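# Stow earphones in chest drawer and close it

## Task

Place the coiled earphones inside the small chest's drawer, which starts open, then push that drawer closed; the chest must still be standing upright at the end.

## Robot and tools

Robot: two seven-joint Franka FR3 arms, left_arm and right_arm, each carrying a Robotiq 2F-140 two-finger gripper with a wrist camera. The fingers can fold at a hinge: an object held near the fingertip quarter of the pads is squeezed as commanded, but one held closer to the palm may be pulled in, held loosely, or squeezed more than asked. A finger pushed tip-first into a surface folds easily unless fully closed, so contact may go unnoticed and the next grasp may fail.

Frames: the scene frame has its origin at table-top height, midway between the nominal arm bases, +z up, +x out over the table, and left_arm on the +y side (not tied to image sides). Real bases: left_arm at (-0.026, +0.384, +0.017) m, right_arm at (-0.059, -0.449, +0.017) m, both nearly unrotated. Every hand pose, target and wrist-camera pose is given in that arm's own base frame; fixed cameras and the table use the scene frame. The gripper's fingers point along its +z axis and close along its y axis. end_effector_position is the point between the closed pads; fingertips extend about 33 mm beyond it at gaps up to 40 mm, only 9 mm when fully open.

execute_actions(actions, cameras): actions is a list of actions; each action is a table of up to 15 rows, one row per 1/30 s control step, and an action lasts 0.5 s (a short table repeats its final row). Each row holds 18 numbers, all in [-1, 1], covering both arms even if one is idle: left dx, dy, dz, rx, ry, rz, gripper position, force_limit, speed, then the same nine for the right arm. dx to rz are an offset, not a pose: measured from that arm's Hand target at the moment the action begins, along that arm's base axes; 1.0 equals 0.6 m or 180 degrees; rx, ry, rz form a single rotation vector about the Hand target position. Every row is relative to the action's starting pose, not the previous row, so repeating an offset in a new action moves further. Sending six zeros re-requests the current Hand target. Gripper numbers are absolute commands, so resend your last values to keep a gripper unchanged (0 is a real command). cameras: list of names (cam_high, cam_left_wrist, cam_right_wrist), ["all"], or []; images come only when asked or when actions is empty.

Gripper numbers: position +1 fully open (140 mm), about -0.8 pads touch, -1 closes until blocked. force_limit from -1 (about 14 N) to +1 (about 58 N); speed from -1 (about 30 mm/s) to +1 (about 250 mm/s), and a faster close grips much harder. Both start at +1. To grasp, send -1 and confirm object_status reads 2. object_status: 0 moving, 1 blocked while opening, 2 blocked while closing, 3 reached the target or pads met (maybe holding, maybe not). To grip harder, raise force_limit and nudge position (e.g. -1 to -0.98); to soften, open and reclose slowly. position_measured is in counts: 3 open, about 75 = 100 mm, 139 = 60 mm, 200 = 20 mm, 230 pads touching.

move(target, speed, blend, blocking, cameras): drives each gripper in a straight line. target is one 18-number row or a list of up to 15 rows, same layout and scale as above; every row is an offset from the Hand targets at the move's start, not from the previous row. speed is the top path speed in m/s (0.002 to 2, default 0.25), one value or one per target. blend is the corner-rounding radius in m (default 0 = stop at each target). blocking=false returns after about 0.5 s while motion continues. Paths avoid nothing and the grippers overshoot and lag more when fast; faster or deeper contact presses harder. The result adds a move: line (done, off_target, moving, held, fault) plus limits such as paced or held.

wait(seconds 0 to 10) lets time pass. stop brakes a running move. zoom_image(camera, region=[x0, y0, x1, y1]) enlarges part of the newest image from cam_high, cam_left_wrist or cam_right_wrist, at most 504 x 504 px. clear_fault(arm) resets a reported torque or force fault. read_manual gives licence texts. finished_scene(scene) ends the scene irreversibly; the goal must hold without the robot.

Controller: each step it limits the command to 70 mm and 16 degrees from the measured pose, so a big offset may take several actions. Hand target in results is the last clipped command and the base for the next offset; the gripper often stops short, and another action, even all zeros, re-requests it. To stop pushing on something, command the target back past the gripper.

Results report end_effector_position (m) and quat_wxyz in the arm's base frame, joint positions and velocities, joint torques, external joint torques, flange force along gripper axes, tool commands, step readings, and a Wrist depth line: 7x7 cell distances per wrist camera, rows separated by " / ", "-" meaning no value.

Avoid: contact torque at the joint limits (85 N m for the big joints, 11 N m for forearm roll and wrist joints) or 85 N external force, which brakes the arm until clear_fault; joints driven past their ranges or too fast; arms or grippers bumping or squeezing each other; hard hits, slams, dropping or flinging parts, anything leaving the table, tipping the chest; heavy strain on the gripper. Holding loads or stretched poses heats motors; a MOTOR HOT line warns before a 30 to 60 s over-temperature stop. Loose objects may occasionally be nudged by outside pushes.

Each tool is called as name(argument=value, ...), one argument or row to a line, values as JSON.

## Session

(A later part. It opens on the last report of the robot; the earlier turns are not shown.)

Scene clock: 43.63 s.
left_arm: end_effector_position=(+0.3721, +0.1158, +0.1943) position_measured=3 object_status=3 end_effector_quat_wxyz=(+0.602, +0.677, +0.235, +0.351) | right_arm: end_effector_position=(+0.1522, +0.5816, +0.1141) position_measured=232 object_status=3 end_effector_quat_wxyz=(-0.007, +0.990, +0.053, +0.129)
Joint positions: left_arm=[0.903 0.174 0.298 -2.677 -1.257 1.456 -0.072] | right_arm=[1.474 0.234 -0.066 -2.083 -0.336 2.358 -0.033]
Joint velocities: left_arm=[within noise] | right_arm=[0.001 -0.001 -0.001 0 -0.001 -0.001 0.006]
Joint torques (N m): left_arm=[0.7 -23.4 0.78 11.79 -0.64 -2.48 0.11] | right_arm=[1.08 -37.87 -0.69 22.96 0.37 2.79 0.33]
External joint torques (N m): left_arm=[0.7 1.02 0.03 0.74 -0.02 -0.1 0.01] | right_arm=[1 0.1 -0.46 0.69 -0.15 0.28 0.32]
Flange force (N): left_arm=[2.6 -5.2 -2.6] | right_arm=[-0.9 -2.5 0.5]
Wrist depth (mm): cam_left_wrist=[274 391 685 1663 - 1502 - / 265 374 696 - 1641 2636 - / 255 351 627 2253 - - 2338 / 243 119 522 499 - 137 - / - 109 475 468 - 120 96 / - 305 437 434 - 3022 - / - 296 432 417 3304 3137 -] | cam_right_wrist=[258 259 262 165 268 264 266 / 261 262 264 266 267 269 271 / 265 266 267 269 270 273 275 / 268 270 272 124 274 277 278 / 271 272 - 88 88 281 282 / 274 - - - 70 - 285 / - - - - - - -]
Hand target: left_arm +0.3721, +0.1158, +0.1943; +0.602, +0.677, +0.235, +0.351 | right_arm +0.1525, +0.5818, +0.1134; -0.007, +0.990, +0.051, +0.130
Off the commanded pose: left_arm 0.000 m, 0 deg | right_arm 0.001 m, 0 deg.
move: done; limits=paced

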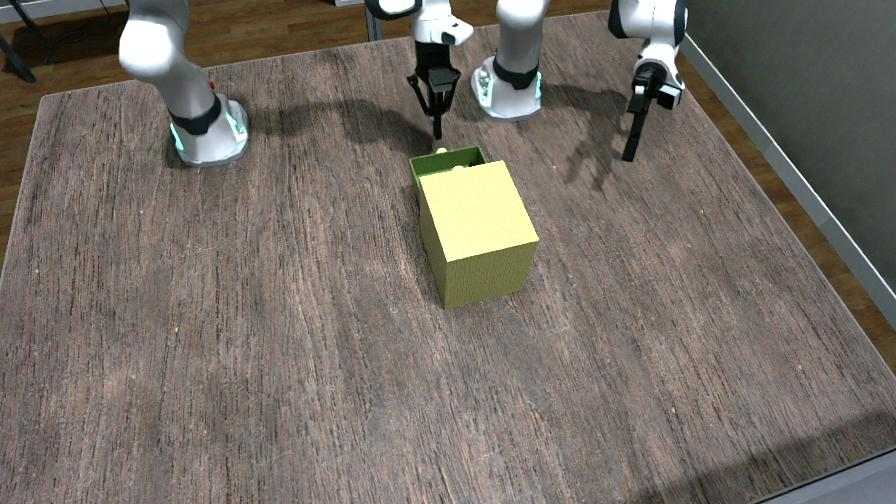

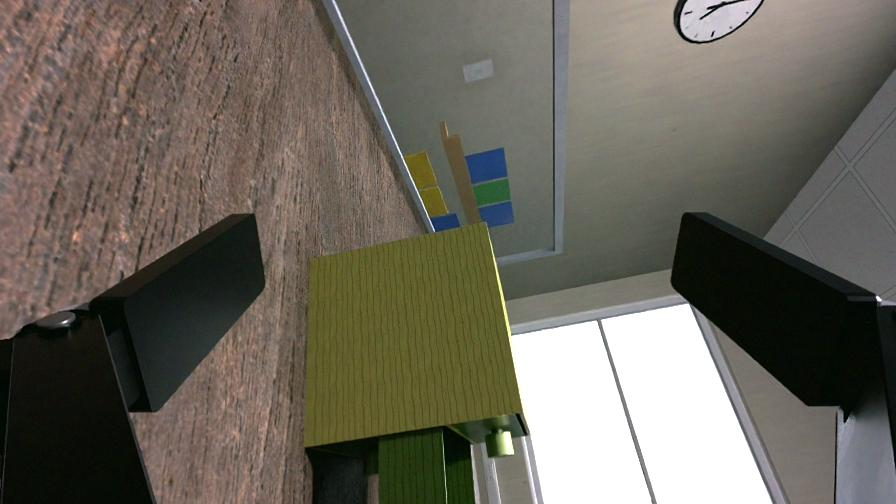

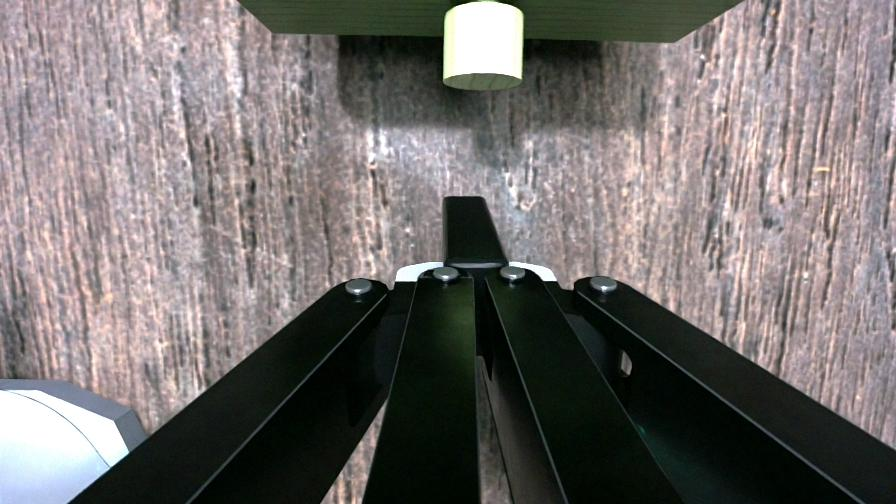

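move(
  target=[
    [0,0,0,0,0,0,1,1,1,0.0542,-0.001,0,0,0,0,-1,-1,-0.5],
    [0,0,0,0,0,0,1,1,1,0.2508,0.0193,0,0,0,0,-1,-1,-0.5],
  ],
  speed=[0.12,0.07],
  blend=[0.005,0],
  cameras=["all"],
)

Scene clock: 47.70 s.
left_arm: end_effector_position=(+0.3721, +0.1158, +0.1943) position_measured=3 object_status=3 end_effector_quat_wxyz=(+0.602, +0.677, +0.235, +0.351) | right_arm: end_effector_position=(+0.3033, +0.5937, +0.1140) position_measured=232 object_status=3 end_effector_quat_wxyz=(-0.009, +0.990, +0.048, +0.131)
Joint positions: left_arm=[0.903 0.174 0.298 -2.677 -1.257 1.456 -0.072] | right_arm=[1.245 0.37 -0.074 -1.898 -0.294 2.376 -0.288]
Joint velocities: left_arm=[within noise] | right_arm=[-0.001 0 0.001 0 0 -0.001 -0.006]
Joint torques (N m): left_arm=[0.74 -23.44 0.81 11.75 -0.65 -2.47 0.14] | right_arm=[-0.14 -42.52 -0.24 24.55 0.76 2.44 -0.21]
External joint torques (N m): left_arm=[0.66 0.96 -0.02 0.68 -0.02 -0.11 0.03] | right_arm=[-0.24 0.17 0.27 1.65 0.18 -0.27 -0.22]
Flange force (N): left_arm=[2.4 -5.0 -2.4] | right_arm=[4.3 -7.0 -0.4]
Wrist depth (mm): cam_left_wrist=[275 392 690 - - 1484 - / 265 376 677 - - - - / 254 352 623 2118 1936 2915 2636 / 244 118 522 507 - 137 - / - 109 478 468 3540 120 96 / - 306 426 426 2383 - - / - 295 435 677 3177 390 -] | cam_right_wrist=[258 122 113 80 - 119 119 / 261 264 276 90 195 267 270 / 265 266 267 264 271 271 273 / 269 269 271 123 274 275 277 / 272 273 - 88 88 279 280 / 277 - - - 70 - 285 / - - - - - - -]
Hand target: left_arm +0.3721, +0.1158, +0.1943; +0.602, +0.677, +0.235, +0.351 | right_arm +0.3030, +0.5933, +0.1134; -0.007, +0.990, +0.051, +0.130
Off the commanded pose: left_arm 0.000 m, 0 deg | right_arm 0.001 m, 0 deg.
move: done

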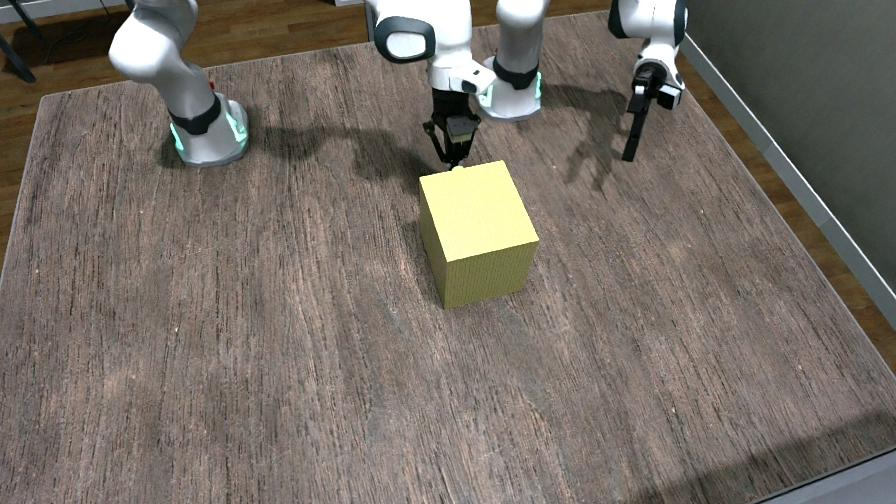

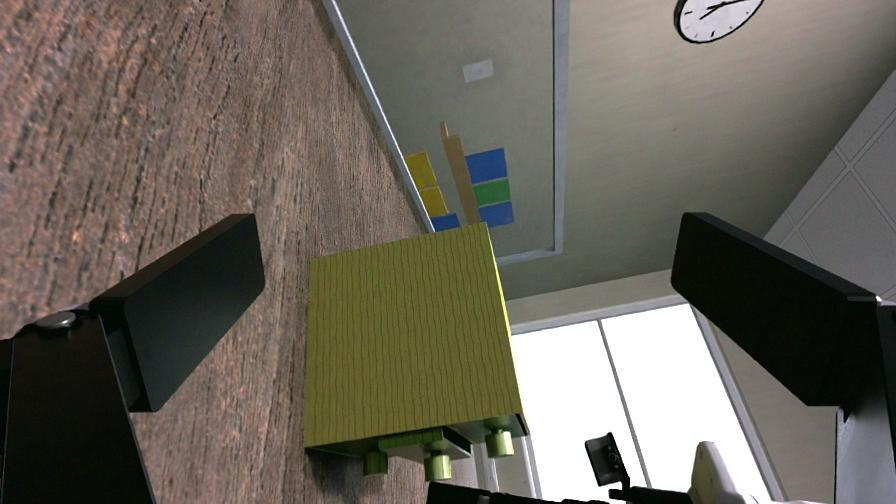

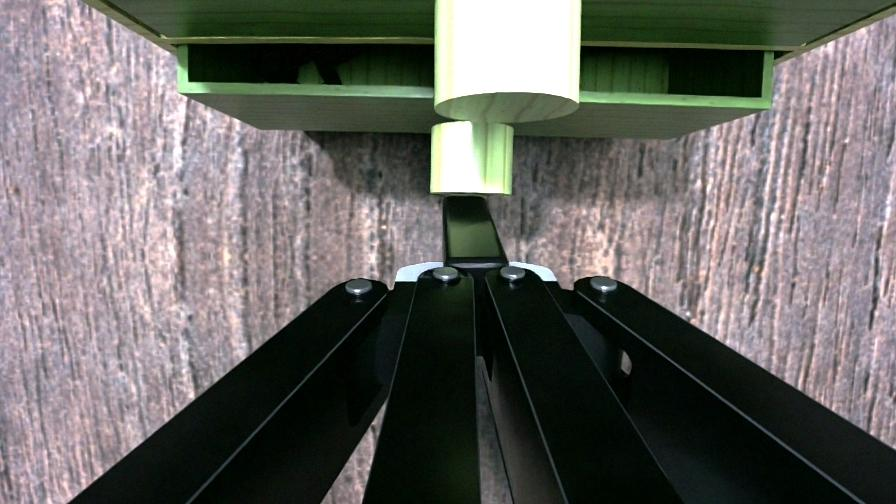

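move(
  target=[
    [0,0,0,0,0,0,1,1,1,0.0200,0.00207,0,0,0,0,-1,-1,-0.5],
  ],
  speed=0.05,
  cameras=["cam_right_wrist"],
)

Scene clock: 49.10 s.
left_arm: end_effector_position=(+0.3721, +0.1158, +0.1943) position_measured=3 object_status=3 end_effector_quat_wxyz=(+0.602, +0.677, +0.235, +0.351) | right_arm: end_effector_position=(+0.3151, +0.5949, +0.1140) position_measured=232 object_status=3 end_effector_quat_wxyz=(-0.009, +0.990, +0.048, +0.131)
Joint positions: left_arm=[0.903 0.174 0.298 -2.677 -1.257 1.456 -0.072] | right_arm=[1.227 0.386 -0.073 -1.875 -0.29 2.373 -0.309]
Joint velocities: left_arm=[within noise] | right_arm=[-0.001 0 0 0 -0.001 0 -0.006]
Joint torques (N m): left_arm=[0.67 -23.45 0.7 11.75 -0.65 -2.48 0.12] | right_arm=[-0.34 -43.04 -0.39 24.74 0.95 2.49 -0.22]
External joint torques (N m): left_arm=[0.62 0.9 -0.09 0.71 -0.04 -0.11 0.02] | right_arm=[-0.34 -0.07 0.19 1.95 0.38 -0.2 -0.22]
Flange force (N): left_arm=[2.5 -4.8 -2.1] | right_arm=[5.0 -7.5 -0.6]
Wrist depth (mm): cam_left_wrist=[274 392 702 1783 - 1709 - / 264 375 675 - 1951 - 2100 / 254 351 629 2212 - 3022 - / 244 118 522 509 3260 137 - / - 109 475 468 4425 128 96 / - 303 446 435 - - - / - 297 432 475 - 404 -] | cam_right_wrist=[- 90 91 83 83 89 95 / 262 263 146 80 - 190 270 / 265 266 267 - 269 272 273 / 268 270 270 124 273 277 277 / 273 273 - 88 88 279 281 / 275 - - - 70 - 284 / - - - - - - -]
Hand target: left_arm +0.3721, +0.1158, +0.1943; +0.602, +0.677, +0.235, +0.351 | right_arm +0.3150, +0.5946, +0.1134; -0.007, +0.990, +0.051, +0.130
Off the commanded pose: left_arm 0.000 m, 0 deg | right_arm 0.001 m, 0 deg.
move: done
Images, in order (width x height): cam_right_wrist 896x504.

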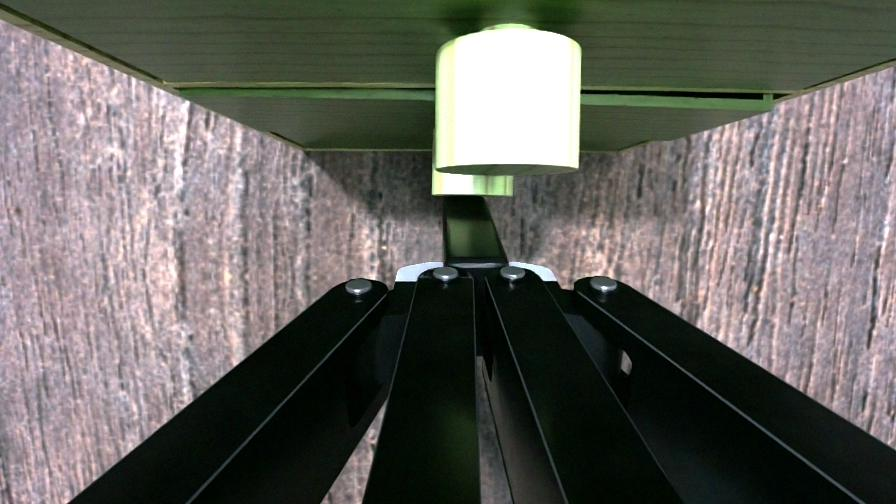

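move(
  target=[
    [0,0,0,0,0,0,1,1,1,0.0067,0.0007,0,0,0,0,-1,-1,-0.5],
  ],
  speed=0.03,
  cameras=["cam_right_wrist"],
)

zoom_image(
  camera="cam_right_wrist",
  region=[160, 40, 460, 190],
)

zoom_image(
  camera="cam_right_wrist",
  region=[520, 40, 820, 190],
)

Scene clock: 50.17 s.
left_arm: end_effector_position=(+0.3721, +0.1158, +0.1943) position_measured=3 object_status=3 end_effector_quat_wxyz=(+0.602, +0.677, +0.235, +0.351) | right_arm: end_effector_position=(+0.3177, +0.5955, +0.1139) position_measured=232 object_status=3 end_effector_quat_wxyz=(-0.008, +0.990, +0.049, +0.131)
Joint positions: left_arm=[0.903 0.174 0.298 -2.677 -1.257 1.456 -0.072] | right_arm=[1.222 0.391 -0.071 -1.868 -0.288 2.37 -0.315]
Joint velocities: left_arm=[within noise] | right_arm=[-0.002 -0.001 0.003 0.001 0.001 -0.002 -0.005]
Joint torques (N m): left_arm=[0.75 -23.44 0.79 11.75 -0.63 -2.45 0.17] | right_arm=[-0.79 -43.12 -0.19 24.82 0.89 2.74 -0.31]
External joint torques (N m): left_arm=[0.77 0.98 0.06 0.67 -0.01 -0.07 0.07] | right_arm=[-0.75 0.16 0.43 1.91 0.31 0.04 -0.31]
Flange force (N): left_arm=[2.3 -5.1 -2.6] | right_arm=[5.6 -7.4 0.3]
Wrist depth (mm): cam_left_wrist=[275 393 659 - 1641 1620 - / 265 377 681 1796 - - - / 255 350 627 2212 - - - / 243 118 527 512 3698 137 2294 / - 109 481 479 - 120 96 / - 304 446 441 - - - / - 296 432 664 3137 398 -] | cam_right_wrist=[- 91 92 - 83 82 81 / 261 261 113 80 136 122 270 / 264 266 267 151 272 271 273 / 268 270 270 123 273 277 277 / 272 272 - 88 88 279 281 / 275 - - - 70 - 285 / - - - - - - -]
Hand target: left_arm +0.3721, +0.1158, +0.1943; +0.602, +0.677, +0.235, +0.351 | right_arm +0.3190, +0.5950, +0.1134; -0.007, +0.990, +0.051, +0.130
Off the commanded pose: left_arm 0.000 m, 0 deg | right_arm 0.002 m, 0 deg.
move: done
Images, in order (width x height): cam_right_wrist 896x504.

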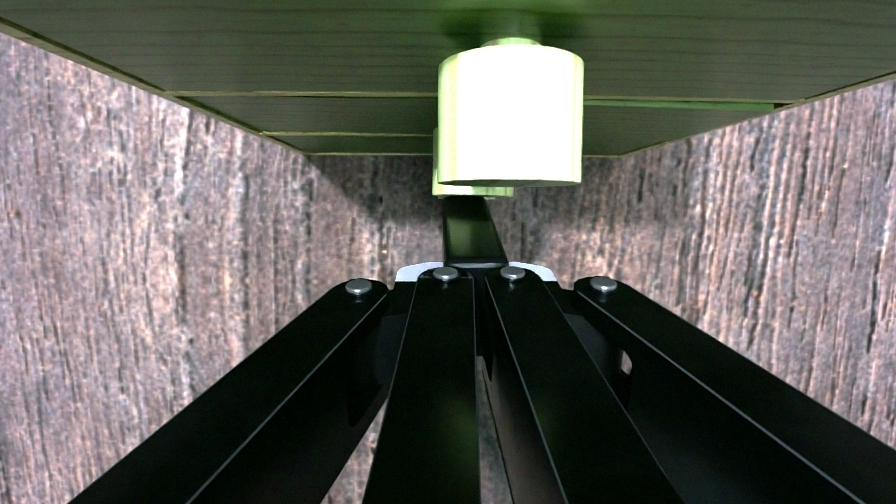

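Scaled by 1.680 from the camera's 896x504 image, which has a finer 1280x720 frame.

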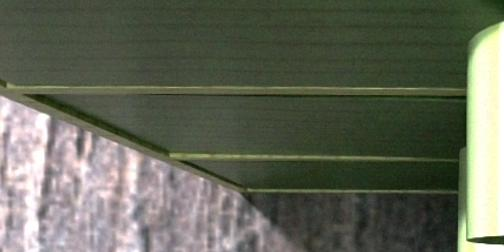

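Scaled by 1.680 from the camera's 896x504 image, which has a finer 1280x720 frame.

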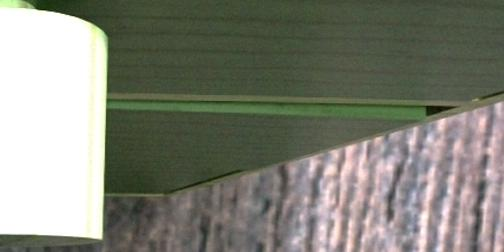

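move(
  target=[
    [0,0,0,0,0,0,1,1,1,0.005,0.0005,0,0,0,0,-1,-1,-0.5],
  ],
  speed=0.03,
  cameras=["cam_right_wrist"],
)

zoom_image(
  camera="cam_right_wrist",
  region=[520, 40, 820, 190],
)

Scene clock: 51.20 s.
left_arm: end_effector_position=(+0.3721, +0.1158, +0.1943) position_measured=3 object_status=3 end_effector_quat_wxyz=(+0.602, +0.677, +0.235, +0.351) | right_arm: end_effector_position=(+0.3190, +0.5957, +0.1135) position_measured=232 object_status=3 end_effector_quat_wxyz=(-0.007, +0.990, +0.050, +0.130)
Joint positions: left_arm=[0.903 0.174 0.298 -2.677 -1.257 1.456 -0.072] | right_arm=[1.219 0.395 -0.069 -1.862 -0.286 2.367 -0.321]
Joint velocities: left_arm=[within noise] | right_arm=[-0.003 0 0.003 0.002 0 -0.002 -0.005]
Joint torques (N m): left_arm=[0.68 -23.43 0.78 11.77 -0.65 -2.48 0.15] | right_arm=[-1.54 -42.82 -1.77 25.55 0.67 3.05 -0.26]
External joint torques (N m): left_arm=[0.66 1.06 0 0.62 -0.02 -0.1 0.04] | right_arm=[-1.41 0.8 -1.1 2.46 0.09 0.32 -0.27]
Flange force (N): left_arm=[2.4 -5.3 -2.4] | right_arm=[8.0 -9.7 2.4]
Wrist depth (mm): cam_left_wrist=[273 391 670 - - 1588 1770 / 265 374 679 - - - - / 255 353 631 2294 - - - / 243 118 523 513 - 137 - / - 109 485 468 - 120 96 / - 306 446 423 - - - / - 295 432 477 415 396 -] | cam_right_wrist=[- 87 96 77 79 85 - / 260 138 121 80 - 116 270 / 263 265 267 150 270 272 273 / 267 269 270 123 274 276 277 / 272 272 - 88 88 279 281 / 274 - - - 70 - 285 / - - - - - - -]
Hand target: left_arm +0.3721, +0.1158, +0.1943; +0.602, +0.677, +0.235, +0.351 | right_arm +0.3220, +0.5953, +0.1134; -0.007, +0.990, +0.051, +0.130
Off the commanded pose: left_arm 0.000 m, 0 deg | right_arm 0.003 m, 0 deg.
move: done
Images, in order (width x height): cam_right_wrist 896x504.

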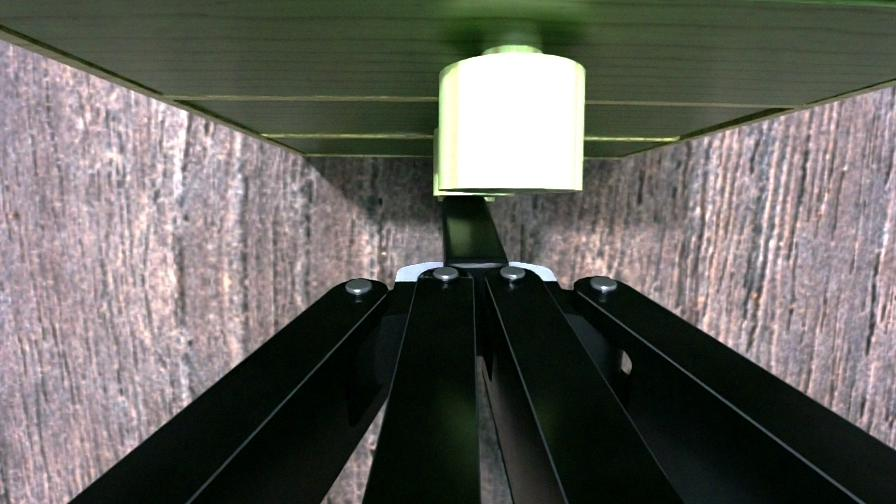

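Scaled by 1.680 from the camera's 896x504 image, which has a finer 1280x720 frame.

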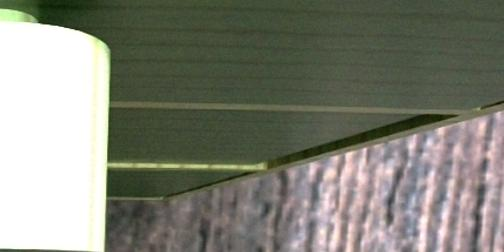

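move(
  target=[
    [0,0,0,0,0,0,1,1,1,0.005,0.0005,0,0,0,0,-1,-1,-0.5],
  ],
  speed=0.03,
  cameras=["cam_right_wrist"],
)

zoom_image(
  camera="cam_right_wrist",
  region=[520, 40, 820, 190],
)

Scene clock: 52.23 s.
left_arm: end_effector_position=(+0.3721, +0.1158, +0.1943) position_measured=3 object_status=3 end_effector_quat_wxyz=(+0.602, +0.677, +0.235, +0.351) | right_arm: end_effector_position=(+0.3191, +0.5961, +0.1131) position_measured=232 object_status=3 end_effector_quat_wxyz=(-0.006, +0.990, +0.051, +0.129)
Joint positions: left_arm=[0.903 0.174 0.298 -2.677 -1.257 1.456 -0.072] | right_arm=[1.215 0.398 -0.066 -1.857 -0.284 2.363 -0.325]
Joint torques (N m): left_arm=[0.69 -23.43 0.76 11.77 -0.64 -2.47 0.09] | right_arm=[-3.28 -42.8 -3.23 26.01 0.31 3.41 -0.2]
External joint torques (N m): left_arm=[0.63 0.91 -0.04 0.76 -0.03 -0.1 -0.01] | right_arm=[-3.38 0.83 -2.79 3.01 -0.26 0.69 -0.21]
Flange force (N): left_arm=[2.7 -4.8 -2.3] | right_arm=[11.1 -9.7 4.0]
Wrist depth (mm): cam_left_wrist=[275 390 650 - - 1822 - / 264 374 685 1877 1709 - - / 255 352 629 2273 2581 2406 - / 244 118 524 506 - 137 - / - 110 483 471 - 120 96 / - 304 439 438 - - - / - 296 435 480 429 400 -] | cam_right_wrist=[- 87 80 76 78 84 - / 260 161 120 80 - 115 270 / 262 264 265 151 270 271 273 / 266 267 270 124 273 275 277 / 270 271 - 88 88 279 281 / 273 - - - 70 - 285 / - - - - - - -]
Hand target: left_arm +0.3721, +0.1158, +0.1943; +0.602, +0.677, +0.235, +0.351 | right_arm +0.3250, +0.5956, +0.1134; -0.007, +0.990, +0.051, +0.130
Off the commanded pose: left_arm 0.000 m, 0 deg | right_arm 0.006 m, 0 deg.
move: off_target (right_arm)
Images, in order (width x height): cam_right_wrist 896x504.

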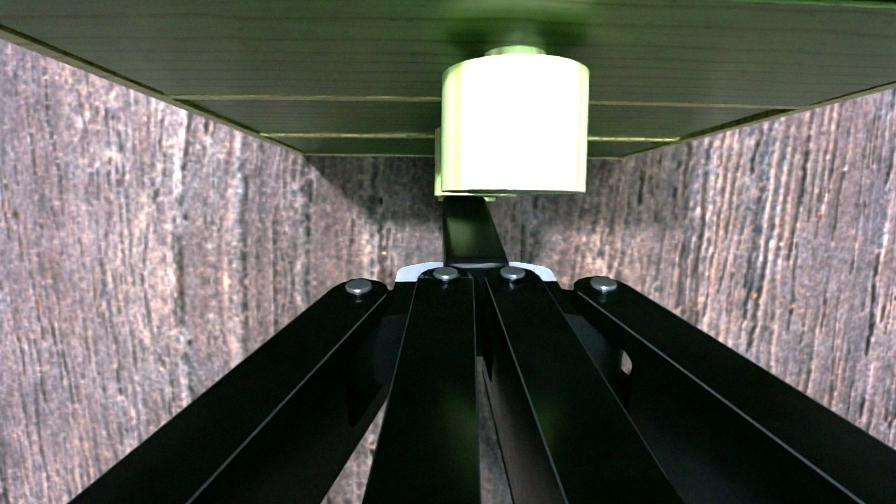

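Scaled by 1.680 from the camera's 896x504 image, which has a finer 1280x720 frame.

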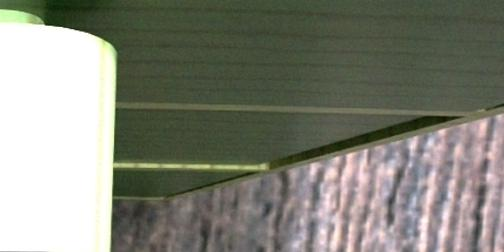

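move(
  target=[
    [0,0,0,0,0,0,1,1,1,-0.2083,-0.0215,0,0,0,0,-1,-1,-0.5],
  ],
  speed=0.25,
  cameras=["all"],
)

zoom_image(
  camera="cam_left_wrist",
  region=[280, 210, 560, 500],
)

Scene clock: 54.43 s.
left_arm: end_effector_position=(+0.3721, +0.1158, +0.1943) position_measured=3 object_status=3 end_effector_quat_wxyz=(+0.602, +0.677, +0.235, +0.351) | right_arm: end_effector_position=(+0.1996, +0.5819, +0.1121) position_measured=232 object_status=3 end_effector_quat_wxyz=(-0.005, +0.990, +0.053, +0.129)
Joint positions: left_arm=[0.903 0.174 0.298 -2.677 -1.257 1.456 -0.072] | right_arm=[1.387 0.263 -0.059 -2.051 -0.332 2.372 -0.115]
Joint velocities: left_arm=[within noise] | right_arm=[0 0.001 -0.002 -0.001 0 -0.001 0.005]
Joint torques (N m): left_arm=[0.72 -23.46 0.72 11.8 -0.63 -2.48 0.15] | right_arm=[1.07 -39.93 -0.68 23 0.38 2.85 0.13]
External joint torques (N m): left_arm=[0.67 0.95 -0.08 0.7 0 -0.11 0.05] | right_arm=[0.83 -1.11 -0.62 0.73 -0.15 0.29 0.12]
Flange force (N): left_arm=[2.5 -5.0 -2.3] | right_arm=[-0.6 0.4 -1.5]
Wrist depth (mm): cam_left_wrist=[274 393 659 - - 1721 1697 / 265 375 696 1877 1982 2031 2118 / 255 351 629 2174 - - 2848 / 244 118 525 509 3022 137 2338 / - 109 445 479 - 120 96 / - 304 443 439 - - - / - 295 435 908 - - -] | cam_right_wrist=[254 256 258 260 262 263 265 / 258 260 261 263 266 268 269 / 262 263 265 266 269 272 274 / 266 266 269 124 273 275 277 / 269 270 - 88 88 279 281 / 273 - - - 70 - 285 / - - - - - - -]
Hand target: left_arm +0.3721, +0.1158, +0.1943; +0.602, +0.677, +0.235, +0.351 | right_arm +0.2000, +0.5827, +0.1134; -0.007, +0.990, +0.051, +0.130
Off the commanded pose: left_arm 0.000 m, 0 deg | right_arm 0.002 m, 0 deg.
move: done

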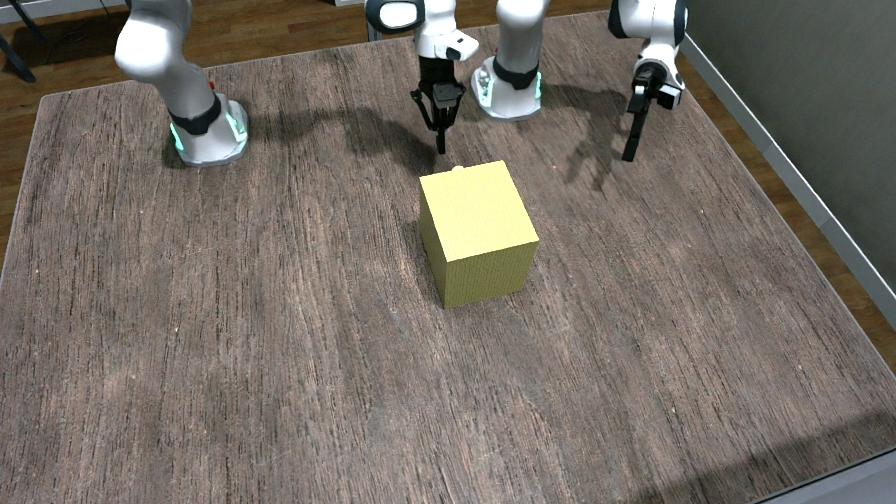

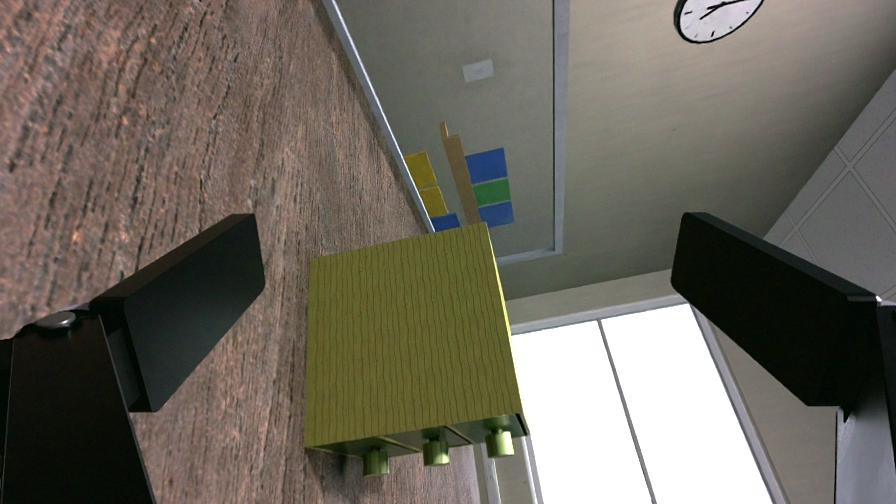

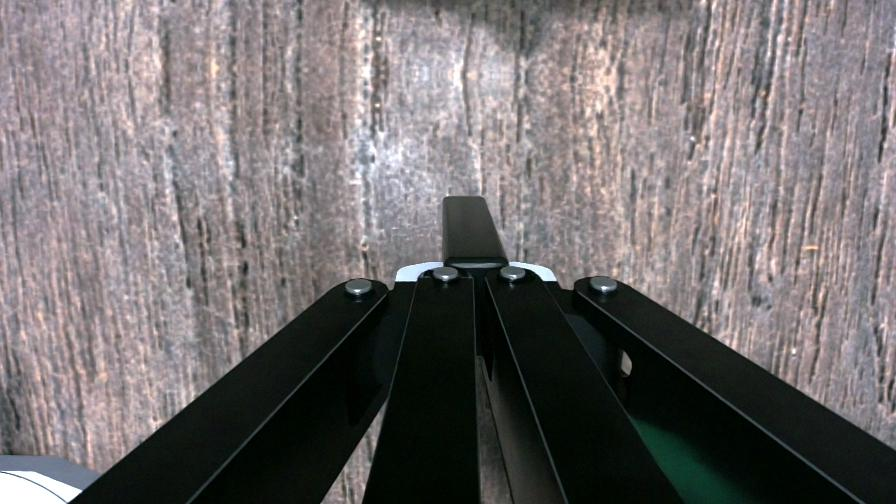

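Scaled by 1.738 from the camera's 896x504 image, which has a finer 1280x720 frame.

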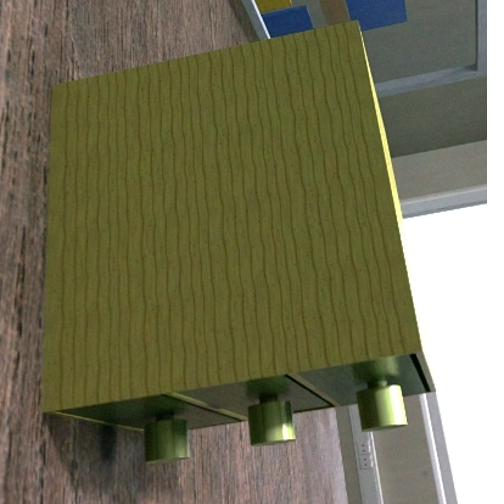

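zoom_image(
  camera="cam_high",
  region=[390, 140, 570, 320],
)

Scaled by 2.800 from the camera's 896x504 image, which has a finer 1280x720 frame.

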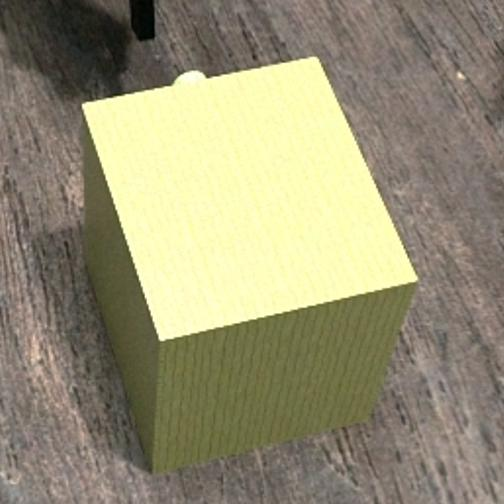

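The drawer is shut and flush with the other two, and the chest is upright. The earphones are inside, so I'm ending the scene.

finished_scene(
  scene=2,
)

The scene is finished: the task was done.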